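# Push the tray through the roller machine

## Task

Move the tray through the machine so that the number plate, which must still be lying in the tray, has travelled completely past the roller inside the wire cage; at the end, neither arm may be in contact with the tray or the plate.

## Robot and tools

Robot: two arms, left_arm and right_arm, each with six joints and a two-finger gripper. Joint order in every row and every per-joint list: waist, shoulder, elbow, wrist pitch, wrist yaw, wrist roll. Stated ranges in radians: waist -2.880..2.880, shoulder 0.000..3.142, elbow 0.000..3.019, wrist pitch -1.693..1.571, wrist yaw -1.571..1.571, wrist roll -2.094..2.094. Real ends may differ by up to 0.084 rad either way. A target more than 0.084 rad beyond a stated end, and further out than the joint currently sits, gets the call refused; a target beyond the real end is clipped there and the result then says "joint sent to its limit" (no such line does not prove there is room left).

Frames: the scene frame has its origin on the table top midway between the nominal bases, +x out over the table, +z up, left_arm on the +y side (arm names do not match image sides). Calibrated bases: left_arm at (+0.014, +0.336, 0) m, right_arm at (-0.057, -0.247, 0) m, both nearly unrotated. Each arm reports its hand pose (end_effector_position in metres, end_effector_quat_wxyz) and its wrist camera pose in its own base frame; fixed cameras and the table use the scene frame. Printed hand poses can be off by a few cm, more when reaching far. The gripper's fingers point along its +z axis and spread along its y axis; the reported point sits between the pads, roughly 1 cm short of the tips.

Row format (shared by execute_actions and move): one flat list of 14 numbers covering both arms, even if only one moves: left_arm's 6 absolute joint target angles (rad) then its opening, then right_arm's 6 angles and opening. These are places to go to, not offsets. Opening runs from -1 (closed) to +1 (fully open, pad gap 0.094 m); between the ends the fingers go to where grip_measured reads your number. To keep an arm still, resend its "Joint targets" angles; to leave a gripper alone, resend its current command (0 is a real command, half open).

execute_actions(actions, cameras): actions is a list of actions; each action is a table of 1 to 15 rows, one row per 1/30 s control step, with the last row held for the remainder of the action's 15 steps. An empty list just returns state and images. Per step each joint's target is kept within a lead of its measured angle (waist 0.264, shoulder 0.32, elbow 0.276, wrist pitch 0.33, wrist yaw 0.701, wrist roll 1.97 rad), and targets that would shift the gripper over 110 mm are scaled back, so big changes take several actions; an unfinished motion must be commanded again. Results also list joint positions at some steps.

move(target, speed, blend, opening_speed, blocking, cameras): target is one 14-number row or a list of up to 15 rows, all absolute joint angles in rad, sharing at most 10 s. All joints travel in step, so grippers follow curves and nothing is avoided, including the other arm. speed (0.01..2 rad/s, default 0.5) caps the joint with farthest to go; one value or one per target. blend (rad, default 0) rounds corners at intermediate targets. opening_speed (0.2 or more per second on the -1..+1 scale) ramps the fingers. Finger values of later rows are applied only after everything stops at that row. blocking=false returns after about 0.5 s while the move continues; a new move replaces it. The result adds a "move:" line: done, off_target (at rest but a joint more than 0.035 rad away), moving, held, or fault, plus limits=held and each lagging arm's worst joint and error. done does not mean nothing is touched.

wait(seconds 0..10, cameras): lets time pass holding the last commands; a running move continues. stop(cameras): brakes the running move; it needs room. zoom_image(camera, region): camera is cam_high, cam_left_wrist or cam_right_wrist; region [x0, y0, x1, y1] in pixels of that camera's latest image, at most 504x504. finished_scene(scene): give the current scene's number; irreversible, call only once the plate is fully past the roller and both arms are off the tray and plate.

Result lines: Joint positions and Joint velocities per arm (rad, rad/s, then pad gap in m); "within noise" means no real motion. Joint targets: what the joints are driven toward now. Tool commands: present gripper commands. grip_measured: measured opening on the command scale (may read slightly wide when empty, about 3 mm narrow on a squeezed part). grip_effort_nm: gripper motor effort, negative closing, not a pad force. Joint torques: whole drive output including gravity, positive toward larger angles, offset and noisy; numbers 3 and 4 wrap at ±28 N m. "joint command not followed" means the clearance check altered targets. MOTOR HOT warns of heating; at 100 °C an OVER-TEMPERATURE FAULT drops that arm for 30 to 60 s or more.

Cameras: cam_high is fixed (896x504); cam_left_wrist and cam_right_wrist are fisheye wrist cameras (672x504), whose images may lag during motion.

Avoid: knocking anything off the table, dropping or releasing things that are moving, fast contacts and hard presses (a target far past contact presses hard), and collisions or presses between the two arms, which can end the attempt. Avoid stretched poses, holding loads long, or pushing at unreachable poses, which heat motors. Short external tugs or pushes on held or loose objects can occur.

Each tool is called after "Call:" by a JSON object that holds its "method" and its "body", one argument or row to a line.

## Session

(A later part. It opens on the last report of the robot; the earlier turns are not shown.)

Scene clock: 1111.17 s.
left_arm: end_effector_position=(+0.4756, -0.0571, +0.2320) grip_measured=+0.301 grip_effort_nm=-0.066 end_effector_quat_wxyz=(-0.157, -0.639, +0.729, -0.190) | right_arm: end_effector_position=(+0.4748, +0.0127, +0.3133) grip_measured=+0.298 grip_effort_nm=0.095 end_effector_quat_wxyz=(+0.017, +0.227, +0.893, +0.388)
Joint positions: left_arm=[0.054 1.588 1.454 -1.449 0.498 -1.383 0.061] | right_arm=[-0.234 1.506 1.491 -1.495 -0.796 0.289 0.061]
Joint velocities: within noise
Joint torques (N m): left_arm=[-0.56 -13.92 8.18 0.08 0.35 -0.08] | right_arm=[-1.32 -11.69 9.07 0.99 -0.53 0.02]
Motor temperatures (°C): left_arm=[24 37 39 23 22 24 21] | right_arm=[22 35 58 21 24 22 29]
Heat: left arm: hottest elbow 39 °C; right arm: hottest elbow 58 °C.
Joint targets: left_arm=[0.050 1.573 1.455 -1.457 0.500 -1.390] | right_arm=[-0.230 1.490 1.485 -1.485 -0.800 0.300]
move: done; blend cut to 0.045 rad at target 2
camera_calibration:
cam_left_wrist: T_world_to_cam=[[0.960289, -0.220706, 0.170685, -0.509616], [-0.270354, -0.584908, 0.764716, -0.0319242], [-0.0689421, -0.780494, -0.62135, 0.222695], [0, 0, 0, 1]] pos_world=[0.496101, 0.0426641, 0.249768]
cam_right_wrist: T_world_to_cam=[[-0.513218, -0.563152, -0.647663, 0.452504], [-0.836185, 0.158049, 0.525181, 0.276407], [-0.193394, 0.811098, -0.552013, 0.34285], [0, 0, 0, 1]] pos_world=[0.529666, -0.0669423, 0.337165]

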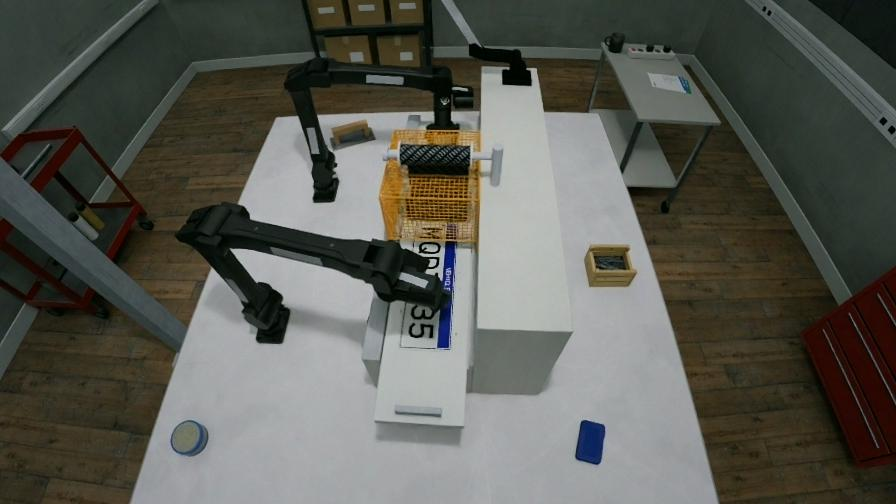

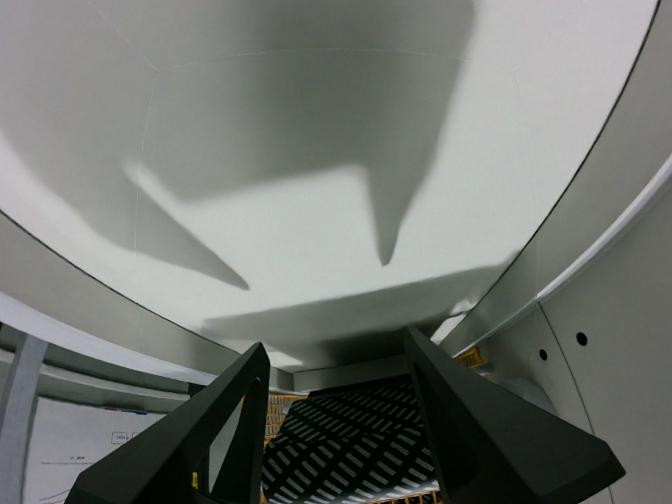

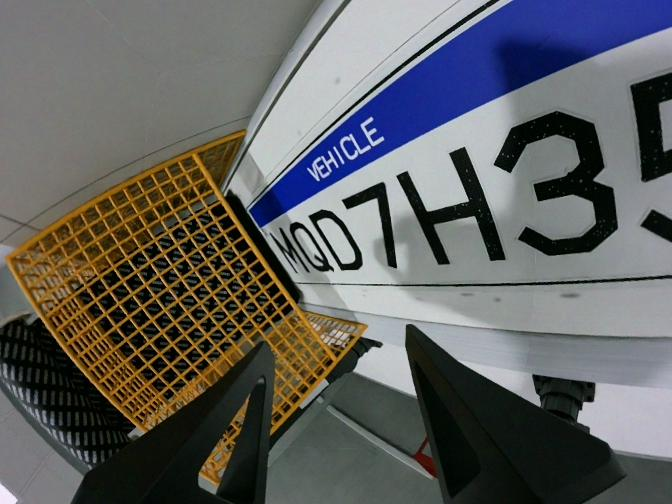

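Call:
{"method": "move", "body": {
  "target": [
    [0.05, 1.573, 1.455, -1.457, 0.5, -1.39, 0.3, -0.512, 1.75, 1.985, -1.64, 0.0, -0.465, -0.95],
    [0.05, 1.573, 1.455, -1.457, 0.5, -1.39, 0.3, -0.512, 1.803, 1.808, -1.555, 0.0, -0.465, -0.95]
  ],
  "speed": [1.0, 0.35],
  "blend": [0, 0],
  "opening_speed": 1.5
}}

Scene clock: 1494.70 s.
left_arm: end_effector_position=(+0.4756, -0.0571, +0.2320) grip_measured=+0.301 grip_effort_nm=-0.061 end_effector_quat_wxyz=(-0.157, -0.639, +0.729, -0.190) | right_arm: end_effector_position=(+0.4893, -0.2742, +0.2392) grip_measured=-0.948 grip_effort_nm=-0.125 end_effector_quat_wxyz=(+0.006, +0.028, +1.000, -0.001)
Joint positions: left_arm=[0.054 1.588 1.454 -1.449 0.498 -1.383 0.061] | right_arm=[-0.511 1.806 1.811 -1.564 -0.003 -0.454 0.002]
Joint velocities: within noise
Joint torques (N m): left_arm=[-0.67 -13.86 8.17 0.09 0.35 -0.09] | right_arm=[-1.96 -14.86 9.37 0.87 0.23 -0.15]
Motor temperatures (°C): left_arm=[24 38 40 23 22 24 21] | right_arm=[22 34 50 20 24 21 24]
Heat: left arm: hottest elbow 40 °C; right arm: hottest elbow 50 °C.
Joint targets: left_arm=[0.050 1.573 1.455 -1.457 0.500 -1.390] | right_arm=[-0.512 1.803 1.808 -1.555 0.000 -0.465]
move: done
camera_calibration:
cam_left_wrist: T_world_to_cam=[[0.960289, -0.220706, 0.170685, -0.509616], [-0.270354, -0.584908, 0.764716, -0.0319242], [-0.0689421, -0.780494, -0.62135, 0.222695], [0, 0, 0, 1]] pos_world=[0.496101, 0.0426641, 0.249768]
cam_right_wrist: T_world_to_cam=[[-0.187418, -0.981414, 0.0412495, -0.188471], [-0.887788, 0.18721, 0.420457, 0.431073], [-0.420365, 0.0421803, -0.906374, 0.522396], [0, 0, 0, 1]] pos_world=[0.566975, -0.287704, 0.300013]

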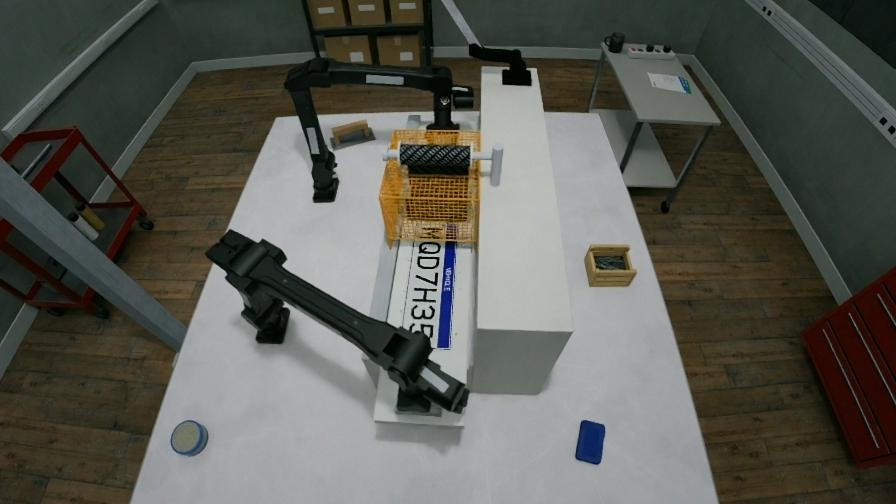

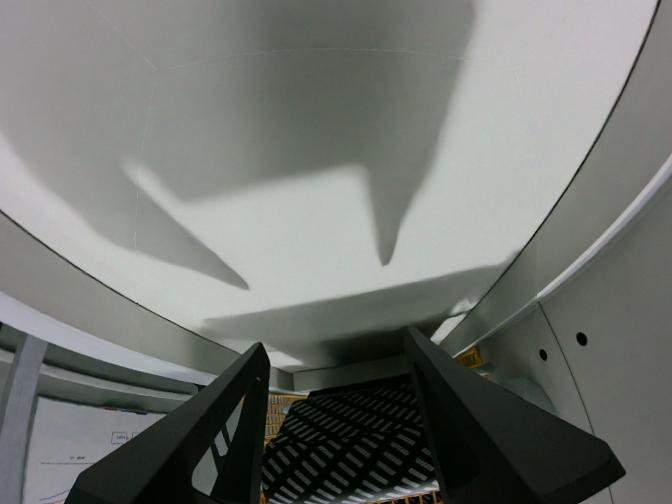

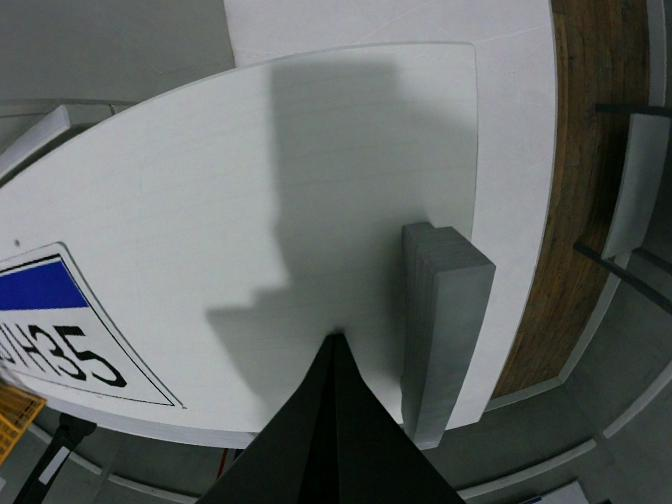

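Call:
{"method": "execute_actions", "body": {
  "actions": [],
  "cameras": ["all"]
}}

Scene clock: 1509.43 s.
left_arm: end_effector_position=(+0.4756, -0.0571, +0.2320) grip_measured=+0.301 grip_effort_nm=-0.056 end_effector_quat_wxyz=(-0.157, -0.639, +0.729, -0.190) | right_arm: end_effector_position=(+0.4893, -0.2742, +0.2392) grip_measured=-0.948 grip_effort_nm=-0.120 end_effector_quat_wxyz=(+0.006, +0.028, +1.000, -0.001)
Joint positions: left_arm=[0.054 1.588 1.454 -1.449 0.498 -1.383 0.061] | right_arm=[-0.511 1.806 1.811 -1.564 -0.003 -0.454 0.002]
Joint velocities: within noise
Joint torques (N m): left_arm=[-0.73 -13.86 8.17 0.1 0.36 -0.09] | right_arm=[-2.08 -14.8 9.32 0.83 0.21 -0.14]
Motor temperatures (°C): left_arm=[24 38 40 23 22 24 21] | right_arm=[22 34 50 20 23 21 24]
Heat: left arm: hottest elbow 40 °C; right arm: hottest elbow 50 °C.
Joint targets: left_arm=[0.050 1.573 1.455 -1.457 0.500 -1.390] | right_arm=[-0.512 1.803 1.808 -1.555 0.000 -0.465]
Tool commands: left_gripper/opening=+0.3 right_gripper/opening=-0.95
camera_calibration:
cam_left_wrist: T_world_to_cam=[[0.960289, -0.220706, 0.170685, -0.509616], [-0.270354, -0.584908, 0.764716, -0.0319242], [-0.0689421, -0.780494, -0.62135, 0.222695], [0, 0, 0, 1]] pos_world=[0.496101, 0.0426641, 0.249768]
cam_right_wrist: T_world_to_cam=[[-0.187043, -0.981485, 0.0412541, -0.188675], [-0.887859, 0.186874, 0.420457, 0.431015], [-0.420382, 0.0420159, -0.906374, 0.522359], [0, 0, 0, 1]] pos_world=[0.56698, -0.287674, 0.300013]

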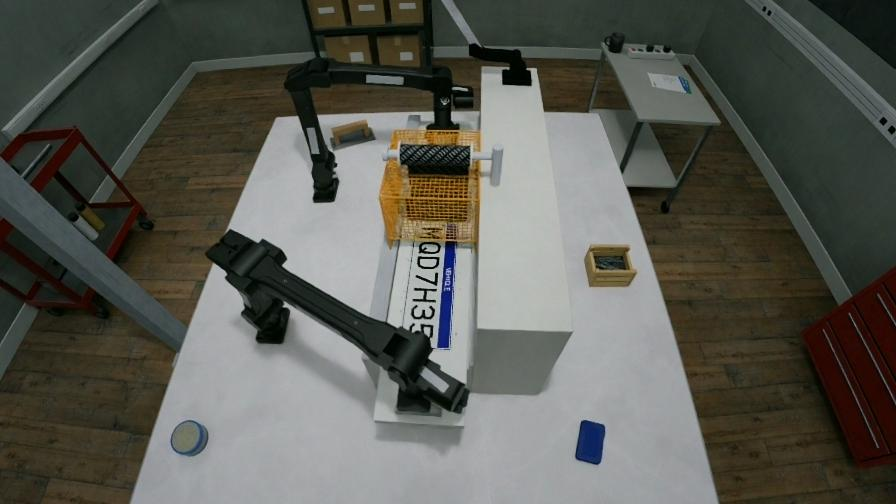

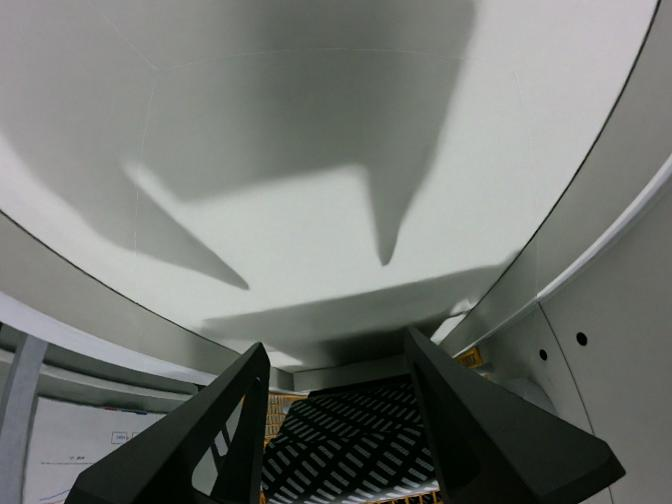

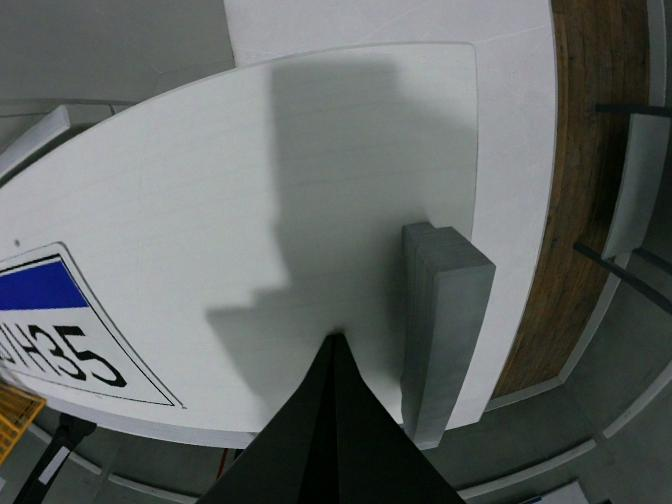

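Call:
{"method": "move", "body": {
  "target": [0.05, 1.573, 1.455, -1.457, 0.5, -1.39, 0.3, -0.70, 1.835, 1.91, -1.50, 0.0, -0.65, -0.95],
  "speed": 0.12,
  "cameras": ["cam_high", "cam_right_wrist"]
}}

Scene clock: 1513.63 s.
left_arm: end_effector_position=(+0.4756, -0.0571, +0.2320) grip_measured=+0.301 grip_effort_nm=-0.066 end_effector_quat_wxyz=(-0.157, -0.639, +0.729, -0.190) | right_arm: end_effector_position=(+0.4874, -0.2929, +0.2466) grip_measured=-0.951 grip_effort_nm=0.051 end_effector_quat_wxyz=(+0.033, -0.025, +0.999, +0.010)
Joint positions: left_arm=[0.054 1.588 1.454 -1.449 0.498 -1.383 0.061] | right_arm=[-0.556 1.806 1.829 -1.551 -0.053 -0.605 0.002]
Joint velocities: within noise
Joint torques (N m): left_arm=[-0.67 -13.86 8.16 0.1 0.37 -0.09] | right_arm=[-13.1 -12.86 16.54 2.73 2.45 -0.43]
Motor temperatures (°C): left_arm=[24 38 40 23 22 24 21] | right_arm=[22 34 51 21 24 21 24]
Heat: left arm: hottest elbow 40 °C; right arm: hottest elbow 51 °C.
Joint targets: left_arm=[0.050 1.573 1.455 -1.457 0.500 -1.390] | right_arm=[-0.700 1.835 1.910 -1.500 0.000 -0.650]
move: off_target (right_arm); right_arm: the waist is farthest, 0.144 rad from its target
camera_calibration:
cam_right_wrist: T_world_to_cam=[[-0.0829736, -0.996467, 0.0130301, -0.255817], [-0.923701, 0.0818087, 0.374277, 0.427778], [-0.37402, 0.0190192, -0.927225, 0.504904], [0, 0, 0, 1]] pos_world=[0.562757, -0.299512, 0.311386]
Images, in order (width x height): cam_high 896x504, cam_right_wrist 672x504.

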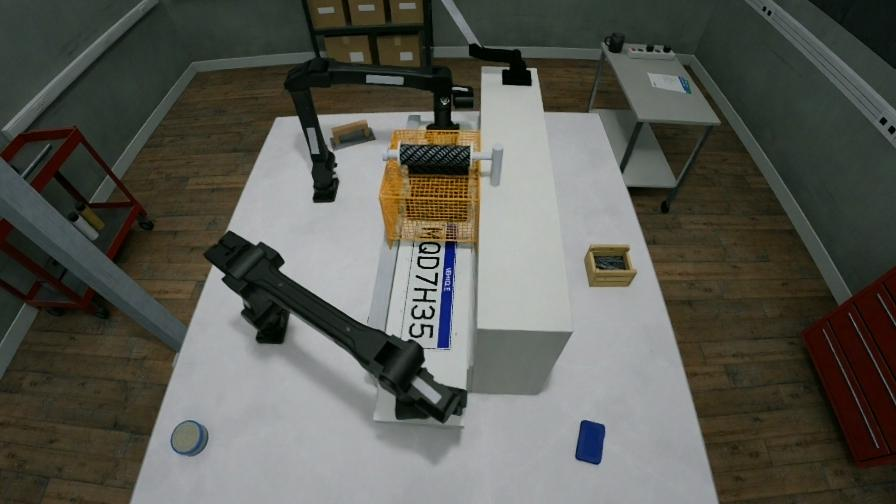

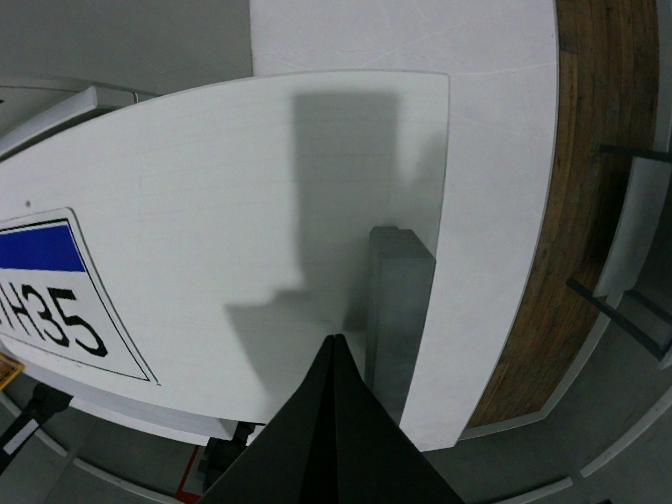

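Call:
{"method": "wait", "body": {
  "seconds": 0.1,
  "cameras": ["cam_left_wrist", "cam_right_wrist", "cam_high"]
}}

Call:
{"method": "zoom_image", "body": {
  "camera": "cam_left_wrist",
  "region": [180, 240, 540, 504]
}}

Scene clock: 1531.27 s.
left_arm: end_effector_position=(+0.4756, -0.0571, +0.2320) grip_measured=+0.301 grip_effort_nm=-0.056 end_effector_quat_wxyz=(-0.157, -0.639, +0.729, -0.190) | right_arm: end_effector_position=(+0.4874, -0.2928, +0.2466) grip_measured=-0.951 grip_effort_nm=0.046 end_effector_quat_wxyz=(+0.033, -0.025, +0.999, +0.010)
Joint positions: left_arm=[0.054 1.588 1.454 -1.449 0.498 -1.383 0.061] | right_arm=[-0.556 1.806 1.829 -1.551 -0.053 -0.605 0.002]
Joint velocities: within noise
Joint torques (N m): left_arm=[-0.56 -13.92 8.18 0.1 0.35 -0.09] | right_arm=[-13.16 -12.63 16.58 2.76 2.47 -0.43]
Motor temperatures (°C): left_arm=[24 38 40 23 22 24 21] | right_arm=[23 34 57 21 29 21 24]
Heat: left arm: hottest elbow 40 °C; right arm: hottest elbow 57 °C.
Joint targets: left_arm=[0.050 1.573 1.455 -1.457 0.500 -1.390] | right_arm=[-0.700 1.835 1.910 -1.500 0.000 -0.650]
Tool commands: left_gripper/opening=+0.3 right_gripper/opening=-0.95
wait: 0.10 s; at rest from the start
camera_calibration:
cam_left_wrist: T_world_to_cam=[[0.960289, -0.220706, 0.170685, -0.509616], [-0.270354, -0.584908, 0.764716, -0.0319242], [-0.0689421, -0.780494, -0.62135, 0.222695], [0, 0, 0, 1]] pos_world=[0.496101, 0.0426641, 0.249768]
cam_right_wrist: T_world_to_cam=[[-0.0825805, -0.996503, 0.0127149, -0.255883], [-0.923812, 0.08133, 0.374107, 0.427759], [-0.373833, 0.0191478, -0.927298, 0.504884], [0, 0, 0, 1]] pos_world=[0.562781, -0.299446, 0.311403]

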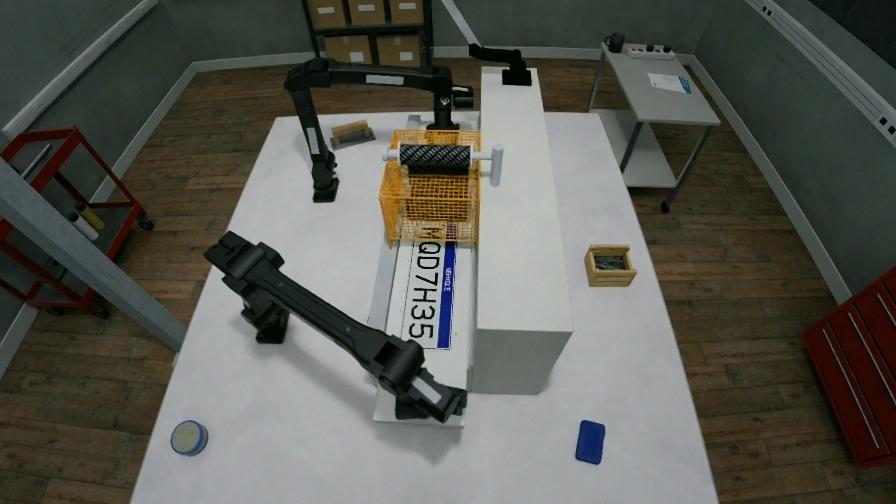

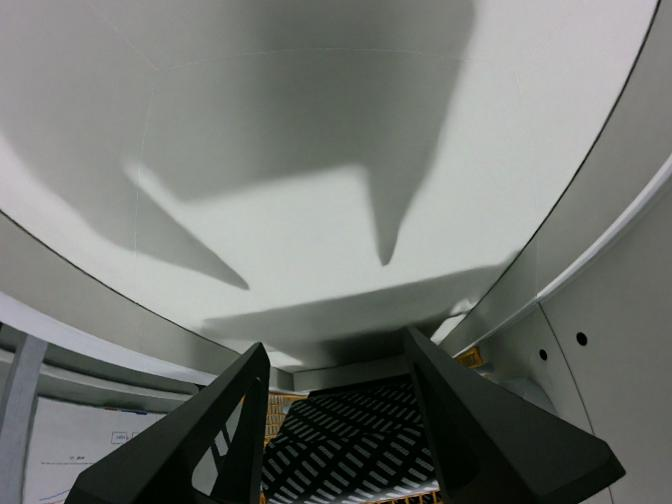

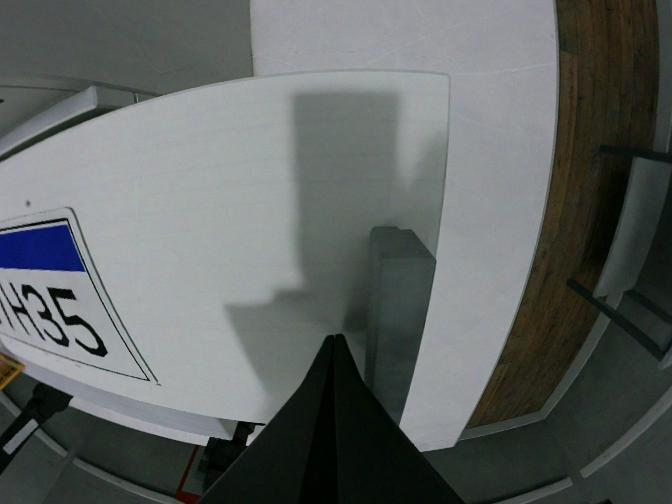

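Scaled by 1.400 from the camera's 672x504 image, which has a finer 960x720 frame.

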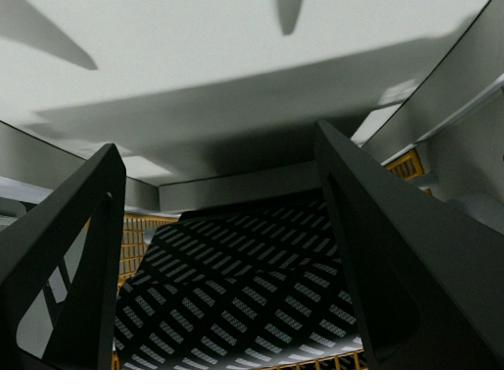

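Call:
{"method": "zoom_image", "body": {
  "camera": "cam_left_wrist",
  "region": [250, 340, 440, 504]
}}

Scaled by 2.653 from the camera's 672x504 image, which has a finer 960x720 frame.

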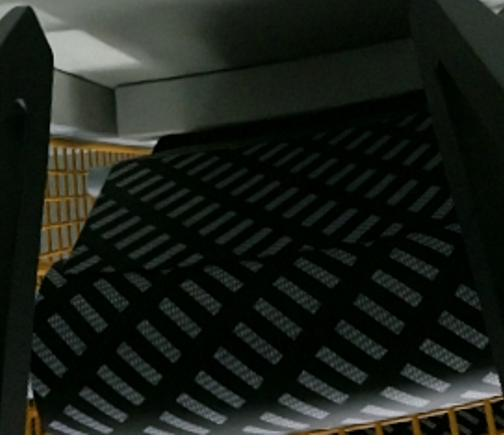

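Call:
{"method": "move", "body": {
  "target": [
    [0.05, 1.573, 1.455, -1.457, 0.5, -1.39, 0.3, -0.512, 1.803, 1.82, -1.555, 0.0, -0.465, -0.95],
    [0.05, 1.573, 1.455, -1.457, 0.5, -1.39, 0.3, -0.50, 1.75, 1.985, -1.64, 0.0, -0.465, -0.95],
    [0.05, 1.573, 1.455, -1.457, 0.5, -1.39, 0.3, -0.23, 1.49, 1.485, -1.485, -0.8, 0.3, -0.95]
  ],
  "speed": [0.3, 0.4, 0.6],
  "blend": [0.04, 0.06, 0]
}}

Scene clock: 1599.47 s.
left_arm: end_effector_position=(+0.4756, -0.0571, +0.2320) grip_measured=+0.301 grip_effort_nm=-0.061 end_effector_quat_wxyz=(-0.157, -0.639, +0.729, -0.190) | right_arm: end_effector_position=(+0.4760, +0.0106, +0.3106) grip_measured=-0.951 grip_effort_nm=0.046 end_effector_quat_wxyz=(+0.015, +0.229, +0.892, +0.388)
Joint positions: left_arm=[0.054 1.588 1.454 -1.449 0.498 -1.383 0.061] | right_arm=[-0.238 1.513 1.492 -1.495 -0.796 0.289 0.002]
Joint velocities: within noise
Joint torques (N m): left_arm=[-0.62 -13.98 8.18 0.12 0.36 -0.09] | right_arm=[-1.14 -12.34 9.06 1.01 -0.54 0.01]
Motor temperatures (°C): left_arm=[24 39 40 23 22 24 21] | right_arm=[24 34 70 21 35 22 24]
Heat: left arm: hottest elbow 40 °C; right arm: hottest elbow 70 °C.
Joint targets: left_arm=[0.050 1.573 1.455 -1.457 0.500 -1.390] | right_arm=[-0.230 1.490 1.485 -1.485 -0.800 0.300]
move: done
camera_calibration:
cam_left_wrist: T_world_to_cam=[[0.960289, -0.220706, 0.170685, -0.509616], [-0.270354, -0.584908, 0.764716, -0.0319242], [-0.0689421, -0.780494, -0.62135, 0.222695], [0, 0, 0, 1]] pos_world=[0.496101, 0.0426641, 0.249768]
cam_right_wrist: T_world_to_cam=[[-0.519198, -0.560261, -0.6454, 0.452338], [-0.832446, 0.160479, 0.530359, 0.275793], [-0.193566, 0.812622, -0.549707, 0.342669], [0, 0, 0, 1]] pos_world=[0.530765, -0.0692915, 0.334037]

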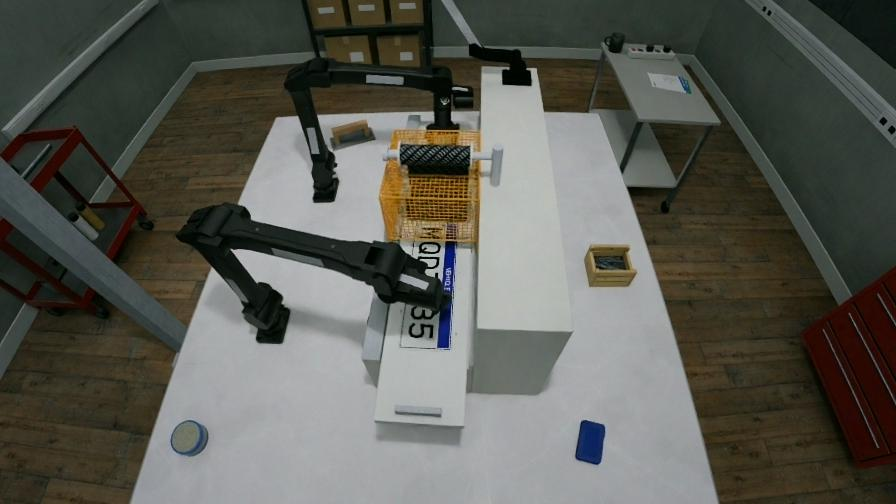

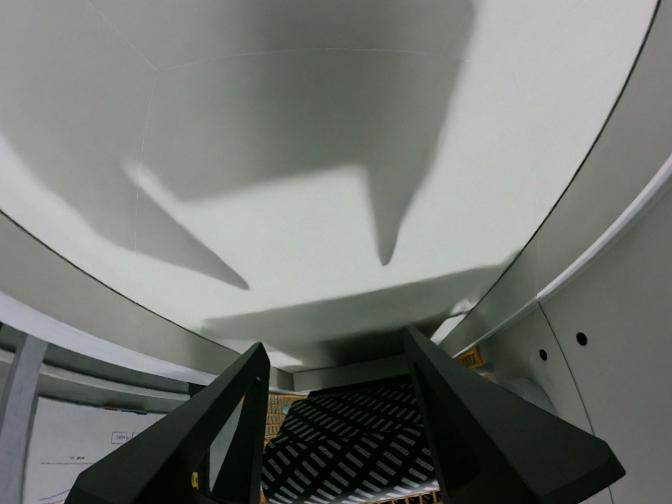

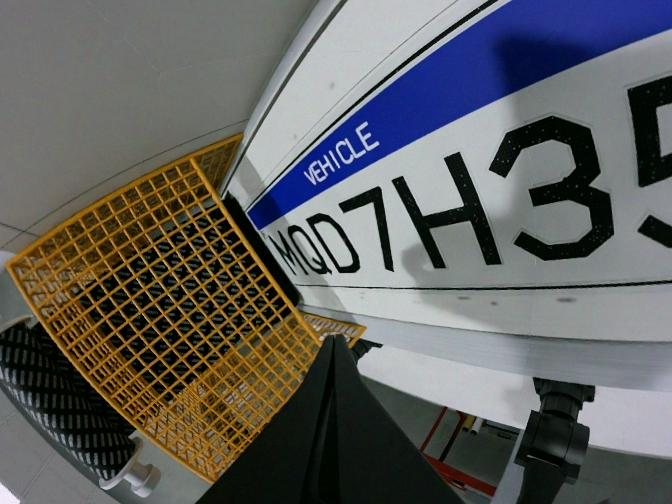

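Call:
{"method": "zoom_image", "body": {
  "camera": "cam_right_wrist",
  "region": [190, 160, 330, 320]
}}

Call:
{"method": "zoom_image", "body": {
  "camera": "cam_right_wrist",
  "region": [215, 180, 285, 260]
}}

Call:
{"method": "zoom_image", "body": {
  "camera": "cam_right_wrist",
  "region": [250, 230, 320, 310]
}}

Scaled by 3.150 from the camera's 672x504 image, which has a finer 960x720 frame.

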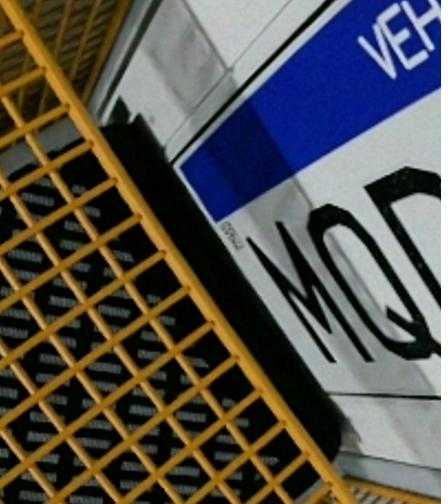

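Scaled by 6.300 from the camera's 672x504 image, which has a finer 960x720 frame.

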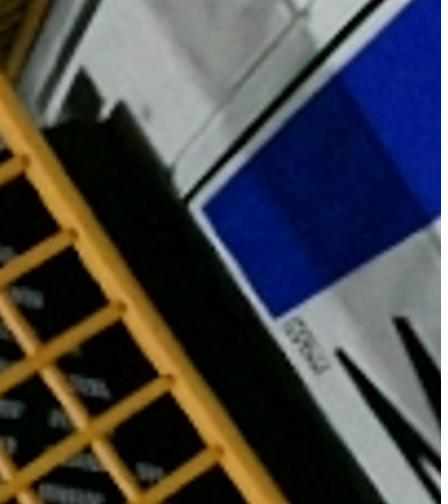

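Scaled by 6.300 from the camera's 672x504 image, which has a finer 960x720 frame.

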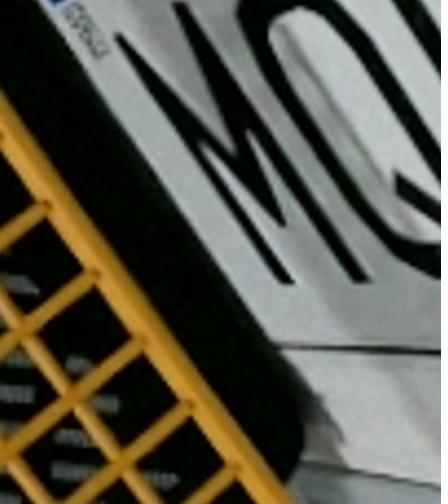

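Call:
{"method": "move", "body": {
  "target": [0.05, 1.573, 1.455, -1.457, 0.5, -1.39, 0.3, -0.062, 1.568, 1.447, -1.397, -0.8, 0.3, -0.95],
  "speed": 0.3,
  "cameras": ["cam_high", "cam_right_wrist"]
}}

Call:
{"method": "zoom_image", "body": {
  "camera": "cam_right_wrist",
  "region": [120, 120, 400, 330]
}}

Scene clock: 1705.10 s.
left_arm: end_effector_position=(+0.4756, -0.0571, +0.2320) grip_measured=+0.301 grip_effort_nm=-0.056 end_effector_quat_wxyz=(-0.157, -0.639, +0.729, -0.190) | right_arm: end_effector_position=(+0.4838, +0.0899, +0.2718) grip_measured=-0.951 grip_effort_nm=0.042 end_effector_quat_wxyz=(-0.021, +0.155, +0.908, +0.388)
Joint positions: left_arm=[0.054 1.588 1.454 -1.449 0.498 -1.383 0.061] | right_arm=[-0.068 1.565 1.45 -1.407 -0.797 0.29 0.002]
Joint velocities: within noise
Joint torques (N m): left_arm=[-0.62 -13.8 8.18 0.13 0.36 -0.09] | right_arm=[-1.38 -10.87 9.36 0.95 -0.51 -0.01]
Motor temperatures (°C): left_arm=[24 39 40 23 22 24 21] | right_arm=[22 34 53 21 28 21 24]
Heat: left arm: hottest elbow 40 °C; right arm: hottest elbow 53 °C.
Joint targets: left_arm=[0.050 1.573 1.455 -1.457 0.500 -1.390] | right_arm=[-0.062 1.568 1.447 -1.397 -0.800 0.300]
move: done
camera_calibration:
cam_right_wrist: T_world_to_cam=[[-0.421983, -0.638784, -0.643339, 0.435173], [-0.843925, 0.0175003, 0.536176, 0.306911], [-0.331242, 0.769187, -0.54647, 0.328061], [0, 0, 0, 1]] pos_world=[0.551313, 0.0202697, 0.294681]
Images, in order (width x height): cam_high 896x504, cam_right_wrist 672x504.

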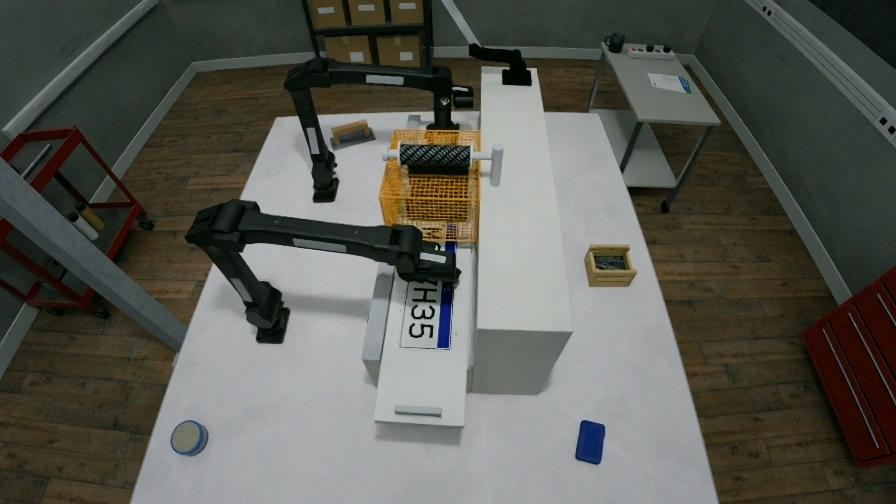

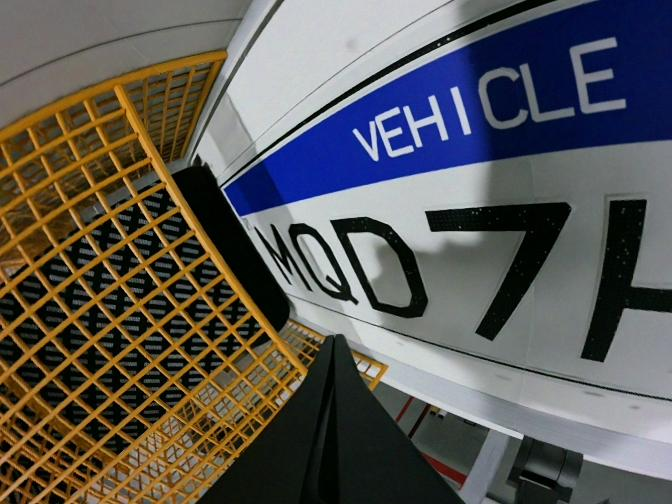

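Scaled by 1.800 from the camera's 672x504 image, which has a finer 960x720 frame.

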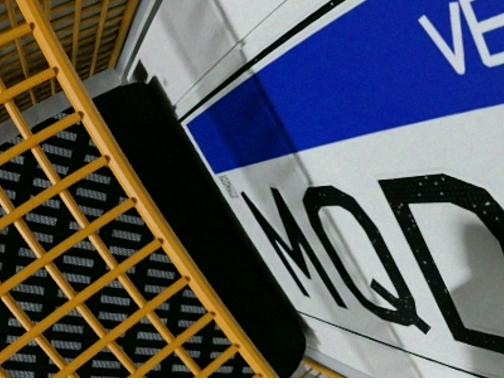

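Call:
{"method": "zoom_image", "body": {
  "camera": "cam_right_wrist",
  "region": [180, 140, 260, 220]
}}

Call:
{"method": "zoom_image", "body": {
  "camera": "cam_right_wrist",
  "region": [235, 210, 325, 340]
}}

Scaled by 6.300 from the camera's 672x504 image, which has a finer 960x720 frame.

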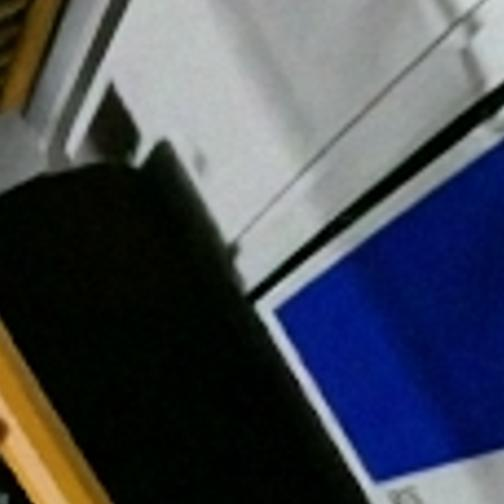

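Scaled by 3.877 from the camera's 672x504 image, which has a finer 960x720 frame.

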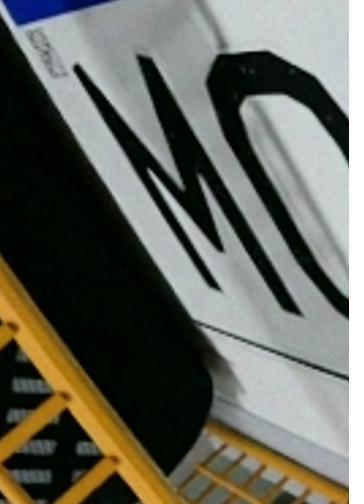

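Call:
{"method": "move", "body": {
  "target": [0.05, 1.573, 1.635, -1.62, 0.5, -1.39, 0.3, -0.062, 1.568, 1.447, -1.397, -0.8, 0.3, -0.95],
  "speed": 0.3,
  "cameras": ["cam_left_wrist", "cam_right_wrist"]
}}

Call:
{"method": "zoom_image", "body": {
  "camera": "cam_left_wrist",
  "region": [240, 300, 460, 504]
}}

Scene clock: 1739.63 s.
left_arm: end_effector_position=(+0.4721, -0.0573, +0.2823) grip_measured=+0.301 grip_effort_nm=-0.056 end_effector_quat_wxyz=(-0.169, -0.642, +0.726, -0.181) | right_arm: end_effector_position=(+0.4838, +0.0899, +0.2718) grip_measured=-0.951 grip_effort_nm=0.051 end_effector_quat_wxyz=(-0.021, +0.155, +0.908, +0.388)
Joint positions: left_arm=[0.054 1.588 1.585 -1.612 0.498 -1.383 0.061] | right_arm=[-0.068 1.565 1.45 -1.407 -0.797 0.29 0.002]
Joint velocities: within noise
Joint torques (N m): left_arm=[-0.62 -13.86 11.97 0.05 0.36 -0.08] | right_arm=[-1.26 -11.05 9.35 0.98 -0.51 0.01]
Motor temperatures (°C): left_arm=[24 39 40 23 22 24 21] | right_arm=[22 36 56 21 27 21 24]
Heat: left arm: hottest elbow 40 °C; right arm: hottest elbow 56 °C.
Joint targets: left_arm=[0.050 1.573 1.635 -1.620 0.500 -1.390] | right_arm=[-0.062 1.568 1.447 -1.397 -0.800 0.300]
move: off_target (left_arm); left_arm: the elbow is farthest, 0.050 rad from its target
camera_calibration:
cam_left_wrist: T_world_to_cam=[[0.965157, -0.220443, 0.140983, -0.508692], [-0.246324, -0.583611, 0.773772, -0.0853172], [-0.0882929, -0.781539, -0.617577, 0.261572], [0, 0, 0, 1]] pos_world=[0.493048, 0.0424993, 0.299274]
cam_right_wrist: T_world_to_cam=[[-0.421983, -0.638784, -0.643339, 0.435173], [-0.843925, 0.0175003, 0.536176, 0.306911], [-0.331242, 0.769187, -0.54647, 0.328061], [0, 0, 0, 1]] pos_world=[0.551313, 0.0202697, 0.294681]
Images, in order (width x height): cam_left_wrist 672x504, cam_right_wrist 672x504.

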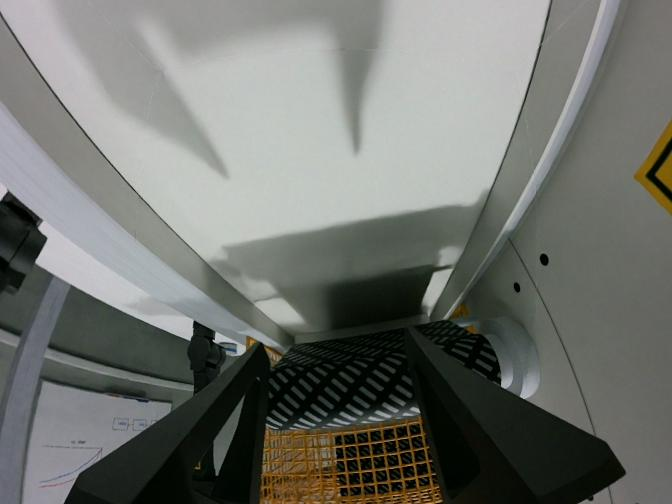

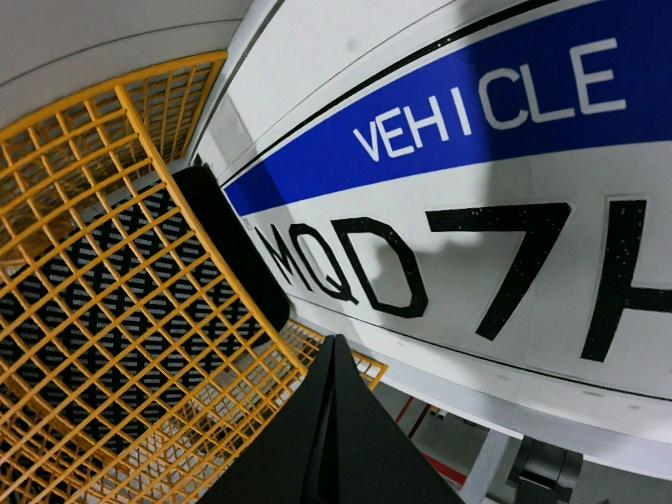

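Scaled by 2.291 from the camera's 672x504 image, which has a finer 960x720 frame.

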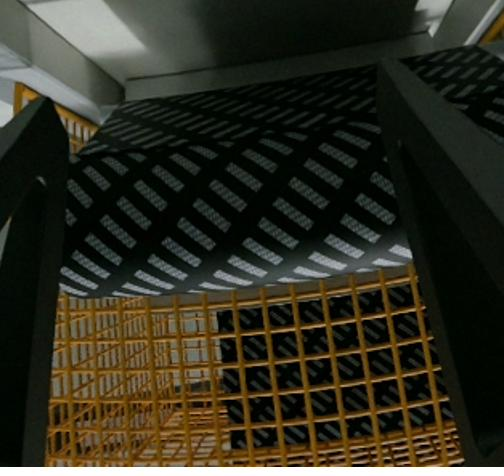

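Call:
{"method": "zoom_image", "body": {
  "camera": "cam_left_wrist",
  "region": [275, 315, 345, 385]
}}

Call:
{"method": "zoom_image", "body": {
  "camera": "cam_left_wrist",
  "region": [330, 300, 430, 385]
}}

Scaled by 7.200 from the camera's 672x504 image, which has a finer 960x720 frame.

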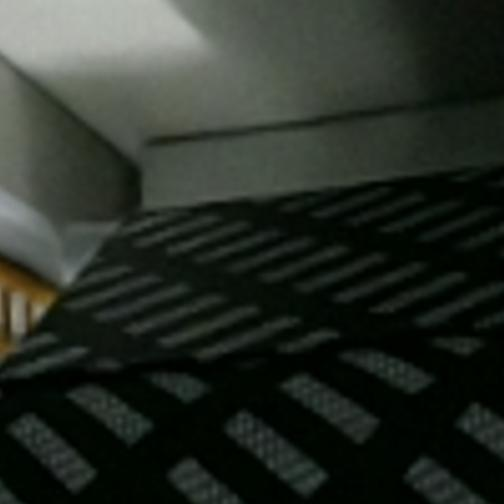

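Scaled by 5.040 from the camera's 672x504 image, which has a finer 960x720 frame.

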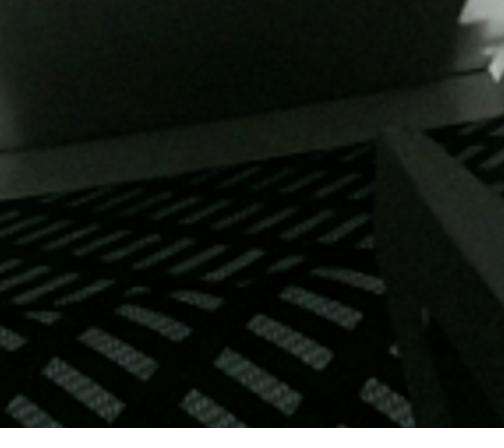

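Call:
{"method": "move", "body": {
  "target": [0.05, 1.573, 1.635, -1.62, 0.5, -1.39, 0.3, -0.40, 1.70, 1.92, -1.64, 0.0, -0.465, -0.95],
  "speed": 0.6,
  "cameras": ["cam_high", "cam_right_wrist"]
}}

Call:
{"method": "zoom_image", "body": {
  "camera": "cam_right_wrist",
  "region": [0, 150, 340, 404]
}}

Scene clock: 1853.30 s.
left_arm: end_effector_position=(+0.4720, -0.0573, +0.2823) grip_measured=+0.301 grip_effort_nm=-0.061 end_effector_quat_wxyz=(-0.169, -0.642, +0.726, -0.181) | right_arm: end_effector_position=(+0.4941, -0.2068, +0.3180) grip_measured=-0.951 grip_effort_nm=0.046 end_effector_quat_wxyz=(+0.049, -0.029, +0.998, -0.020)
Joint positions: left_arm=[0.054 1.588 1.585 -1.612 0.498 -1.383 0.061] | right_arm=[-0.396 1.687 1.855 -1.633 -0.003 -0.454 0.002]
Joint velocities: within noise
Joint torques (N m): left_arm=[-0.62 -13.86 12.04 0.06 0.36 -0.09] | right_arm=[-2.26 -12.04 15.21 0.32 0.25 -0.11]
Motor temperatures (°C): left_arm=[24 39 45 23 22 24 21] | right_arm=[22 36 57 21 26 21 23]
Heat: left arm: hottest elbow 45 °C; right arm: hottest elbow 57 °C.
Joint targets: left_arm=[0.050 1.573 1.635 -1.620 0.500 -1.390] | right_arm=[-0.400 1.700 1.920 -1.640 0.000 -0.465]
move: off_target (left_arm, right_arm); left_arm: the elbow is farthest, 0.050 rad from its target; right_arm: the elbow is farthest, 0.065 rad from its target
camera_calibration:
cam_right_wrist: T_world_to_cam=[[-0.0793241, -0.994349, 0.0705581, -0.190071], [-0.936036, 0.0986419, 0.337796, 0.421399], [-0.342847, -0.0392496, -0.938571, 0.548184], [0, 0, 0, 1]] pos_world=[0.567311, -0.209048, 0.385573]
Images, in order (width x height): cam_high 896x504, cam_right_wrist 672x504.

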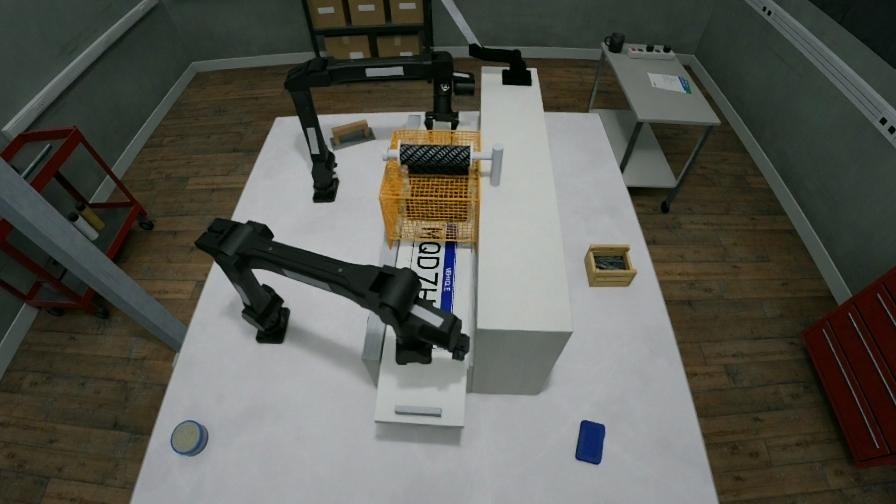

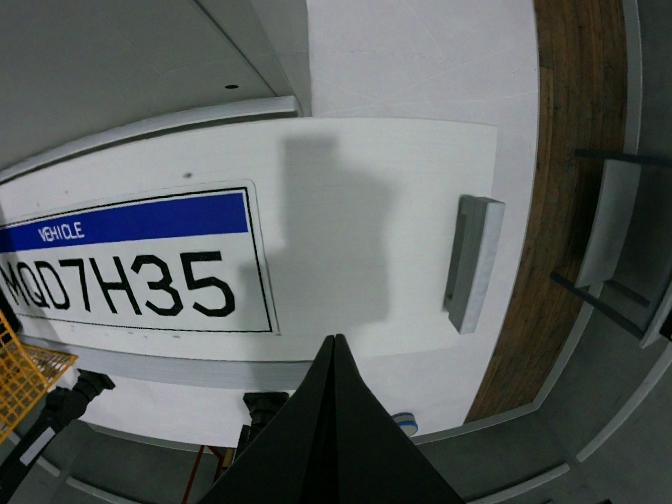

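Scaled by 1.482 from the camera's 672x504 image, which has a finer 960x720 frame.

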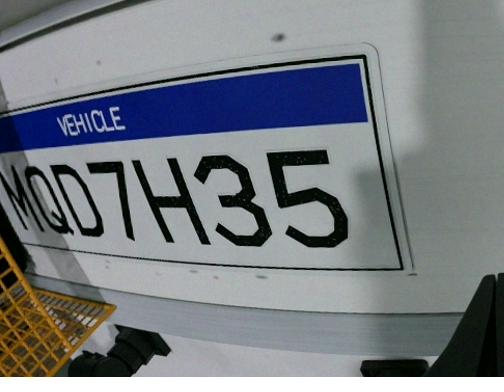

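Call:
{"method": "zoom_image", "body": {
  "camera": "cam_right_wrist",
  "region": [200, 165, 300, 345]
}}

Call:
{"method": "zoom_image", "body": {
  "camera": "cam_right_wrist",
  "region": [0, 200, 90, 340]
}}

Scaled by 2.800 from the camera's 672x504 image, which has a finer 960x720 frame.

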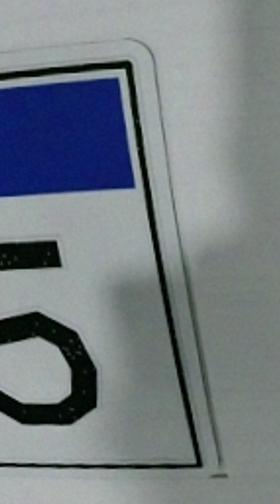

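Scaled by 3.600 from the camera's 672x504 image, which has a finer 960x720 frame.

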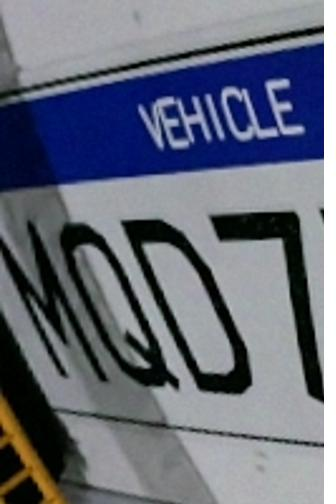

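Call:
{"method": "zoom_image", "body": {
  "camera": "cam_high",
  "region": [400, 200, 490, 270]
}}

Call:
{"method": "zoom_image", "body": {
  "camera": "cam_high",
  "region": [375, 125, 510, 260]
}}

Scaled by 5.600.

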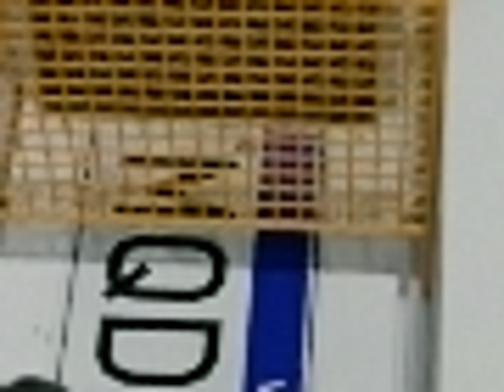

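Scaled by 3.733.

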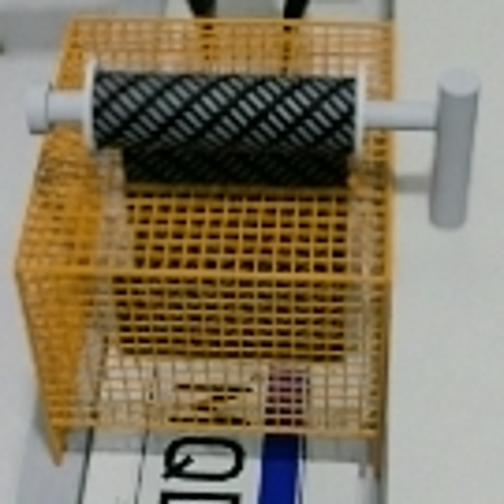

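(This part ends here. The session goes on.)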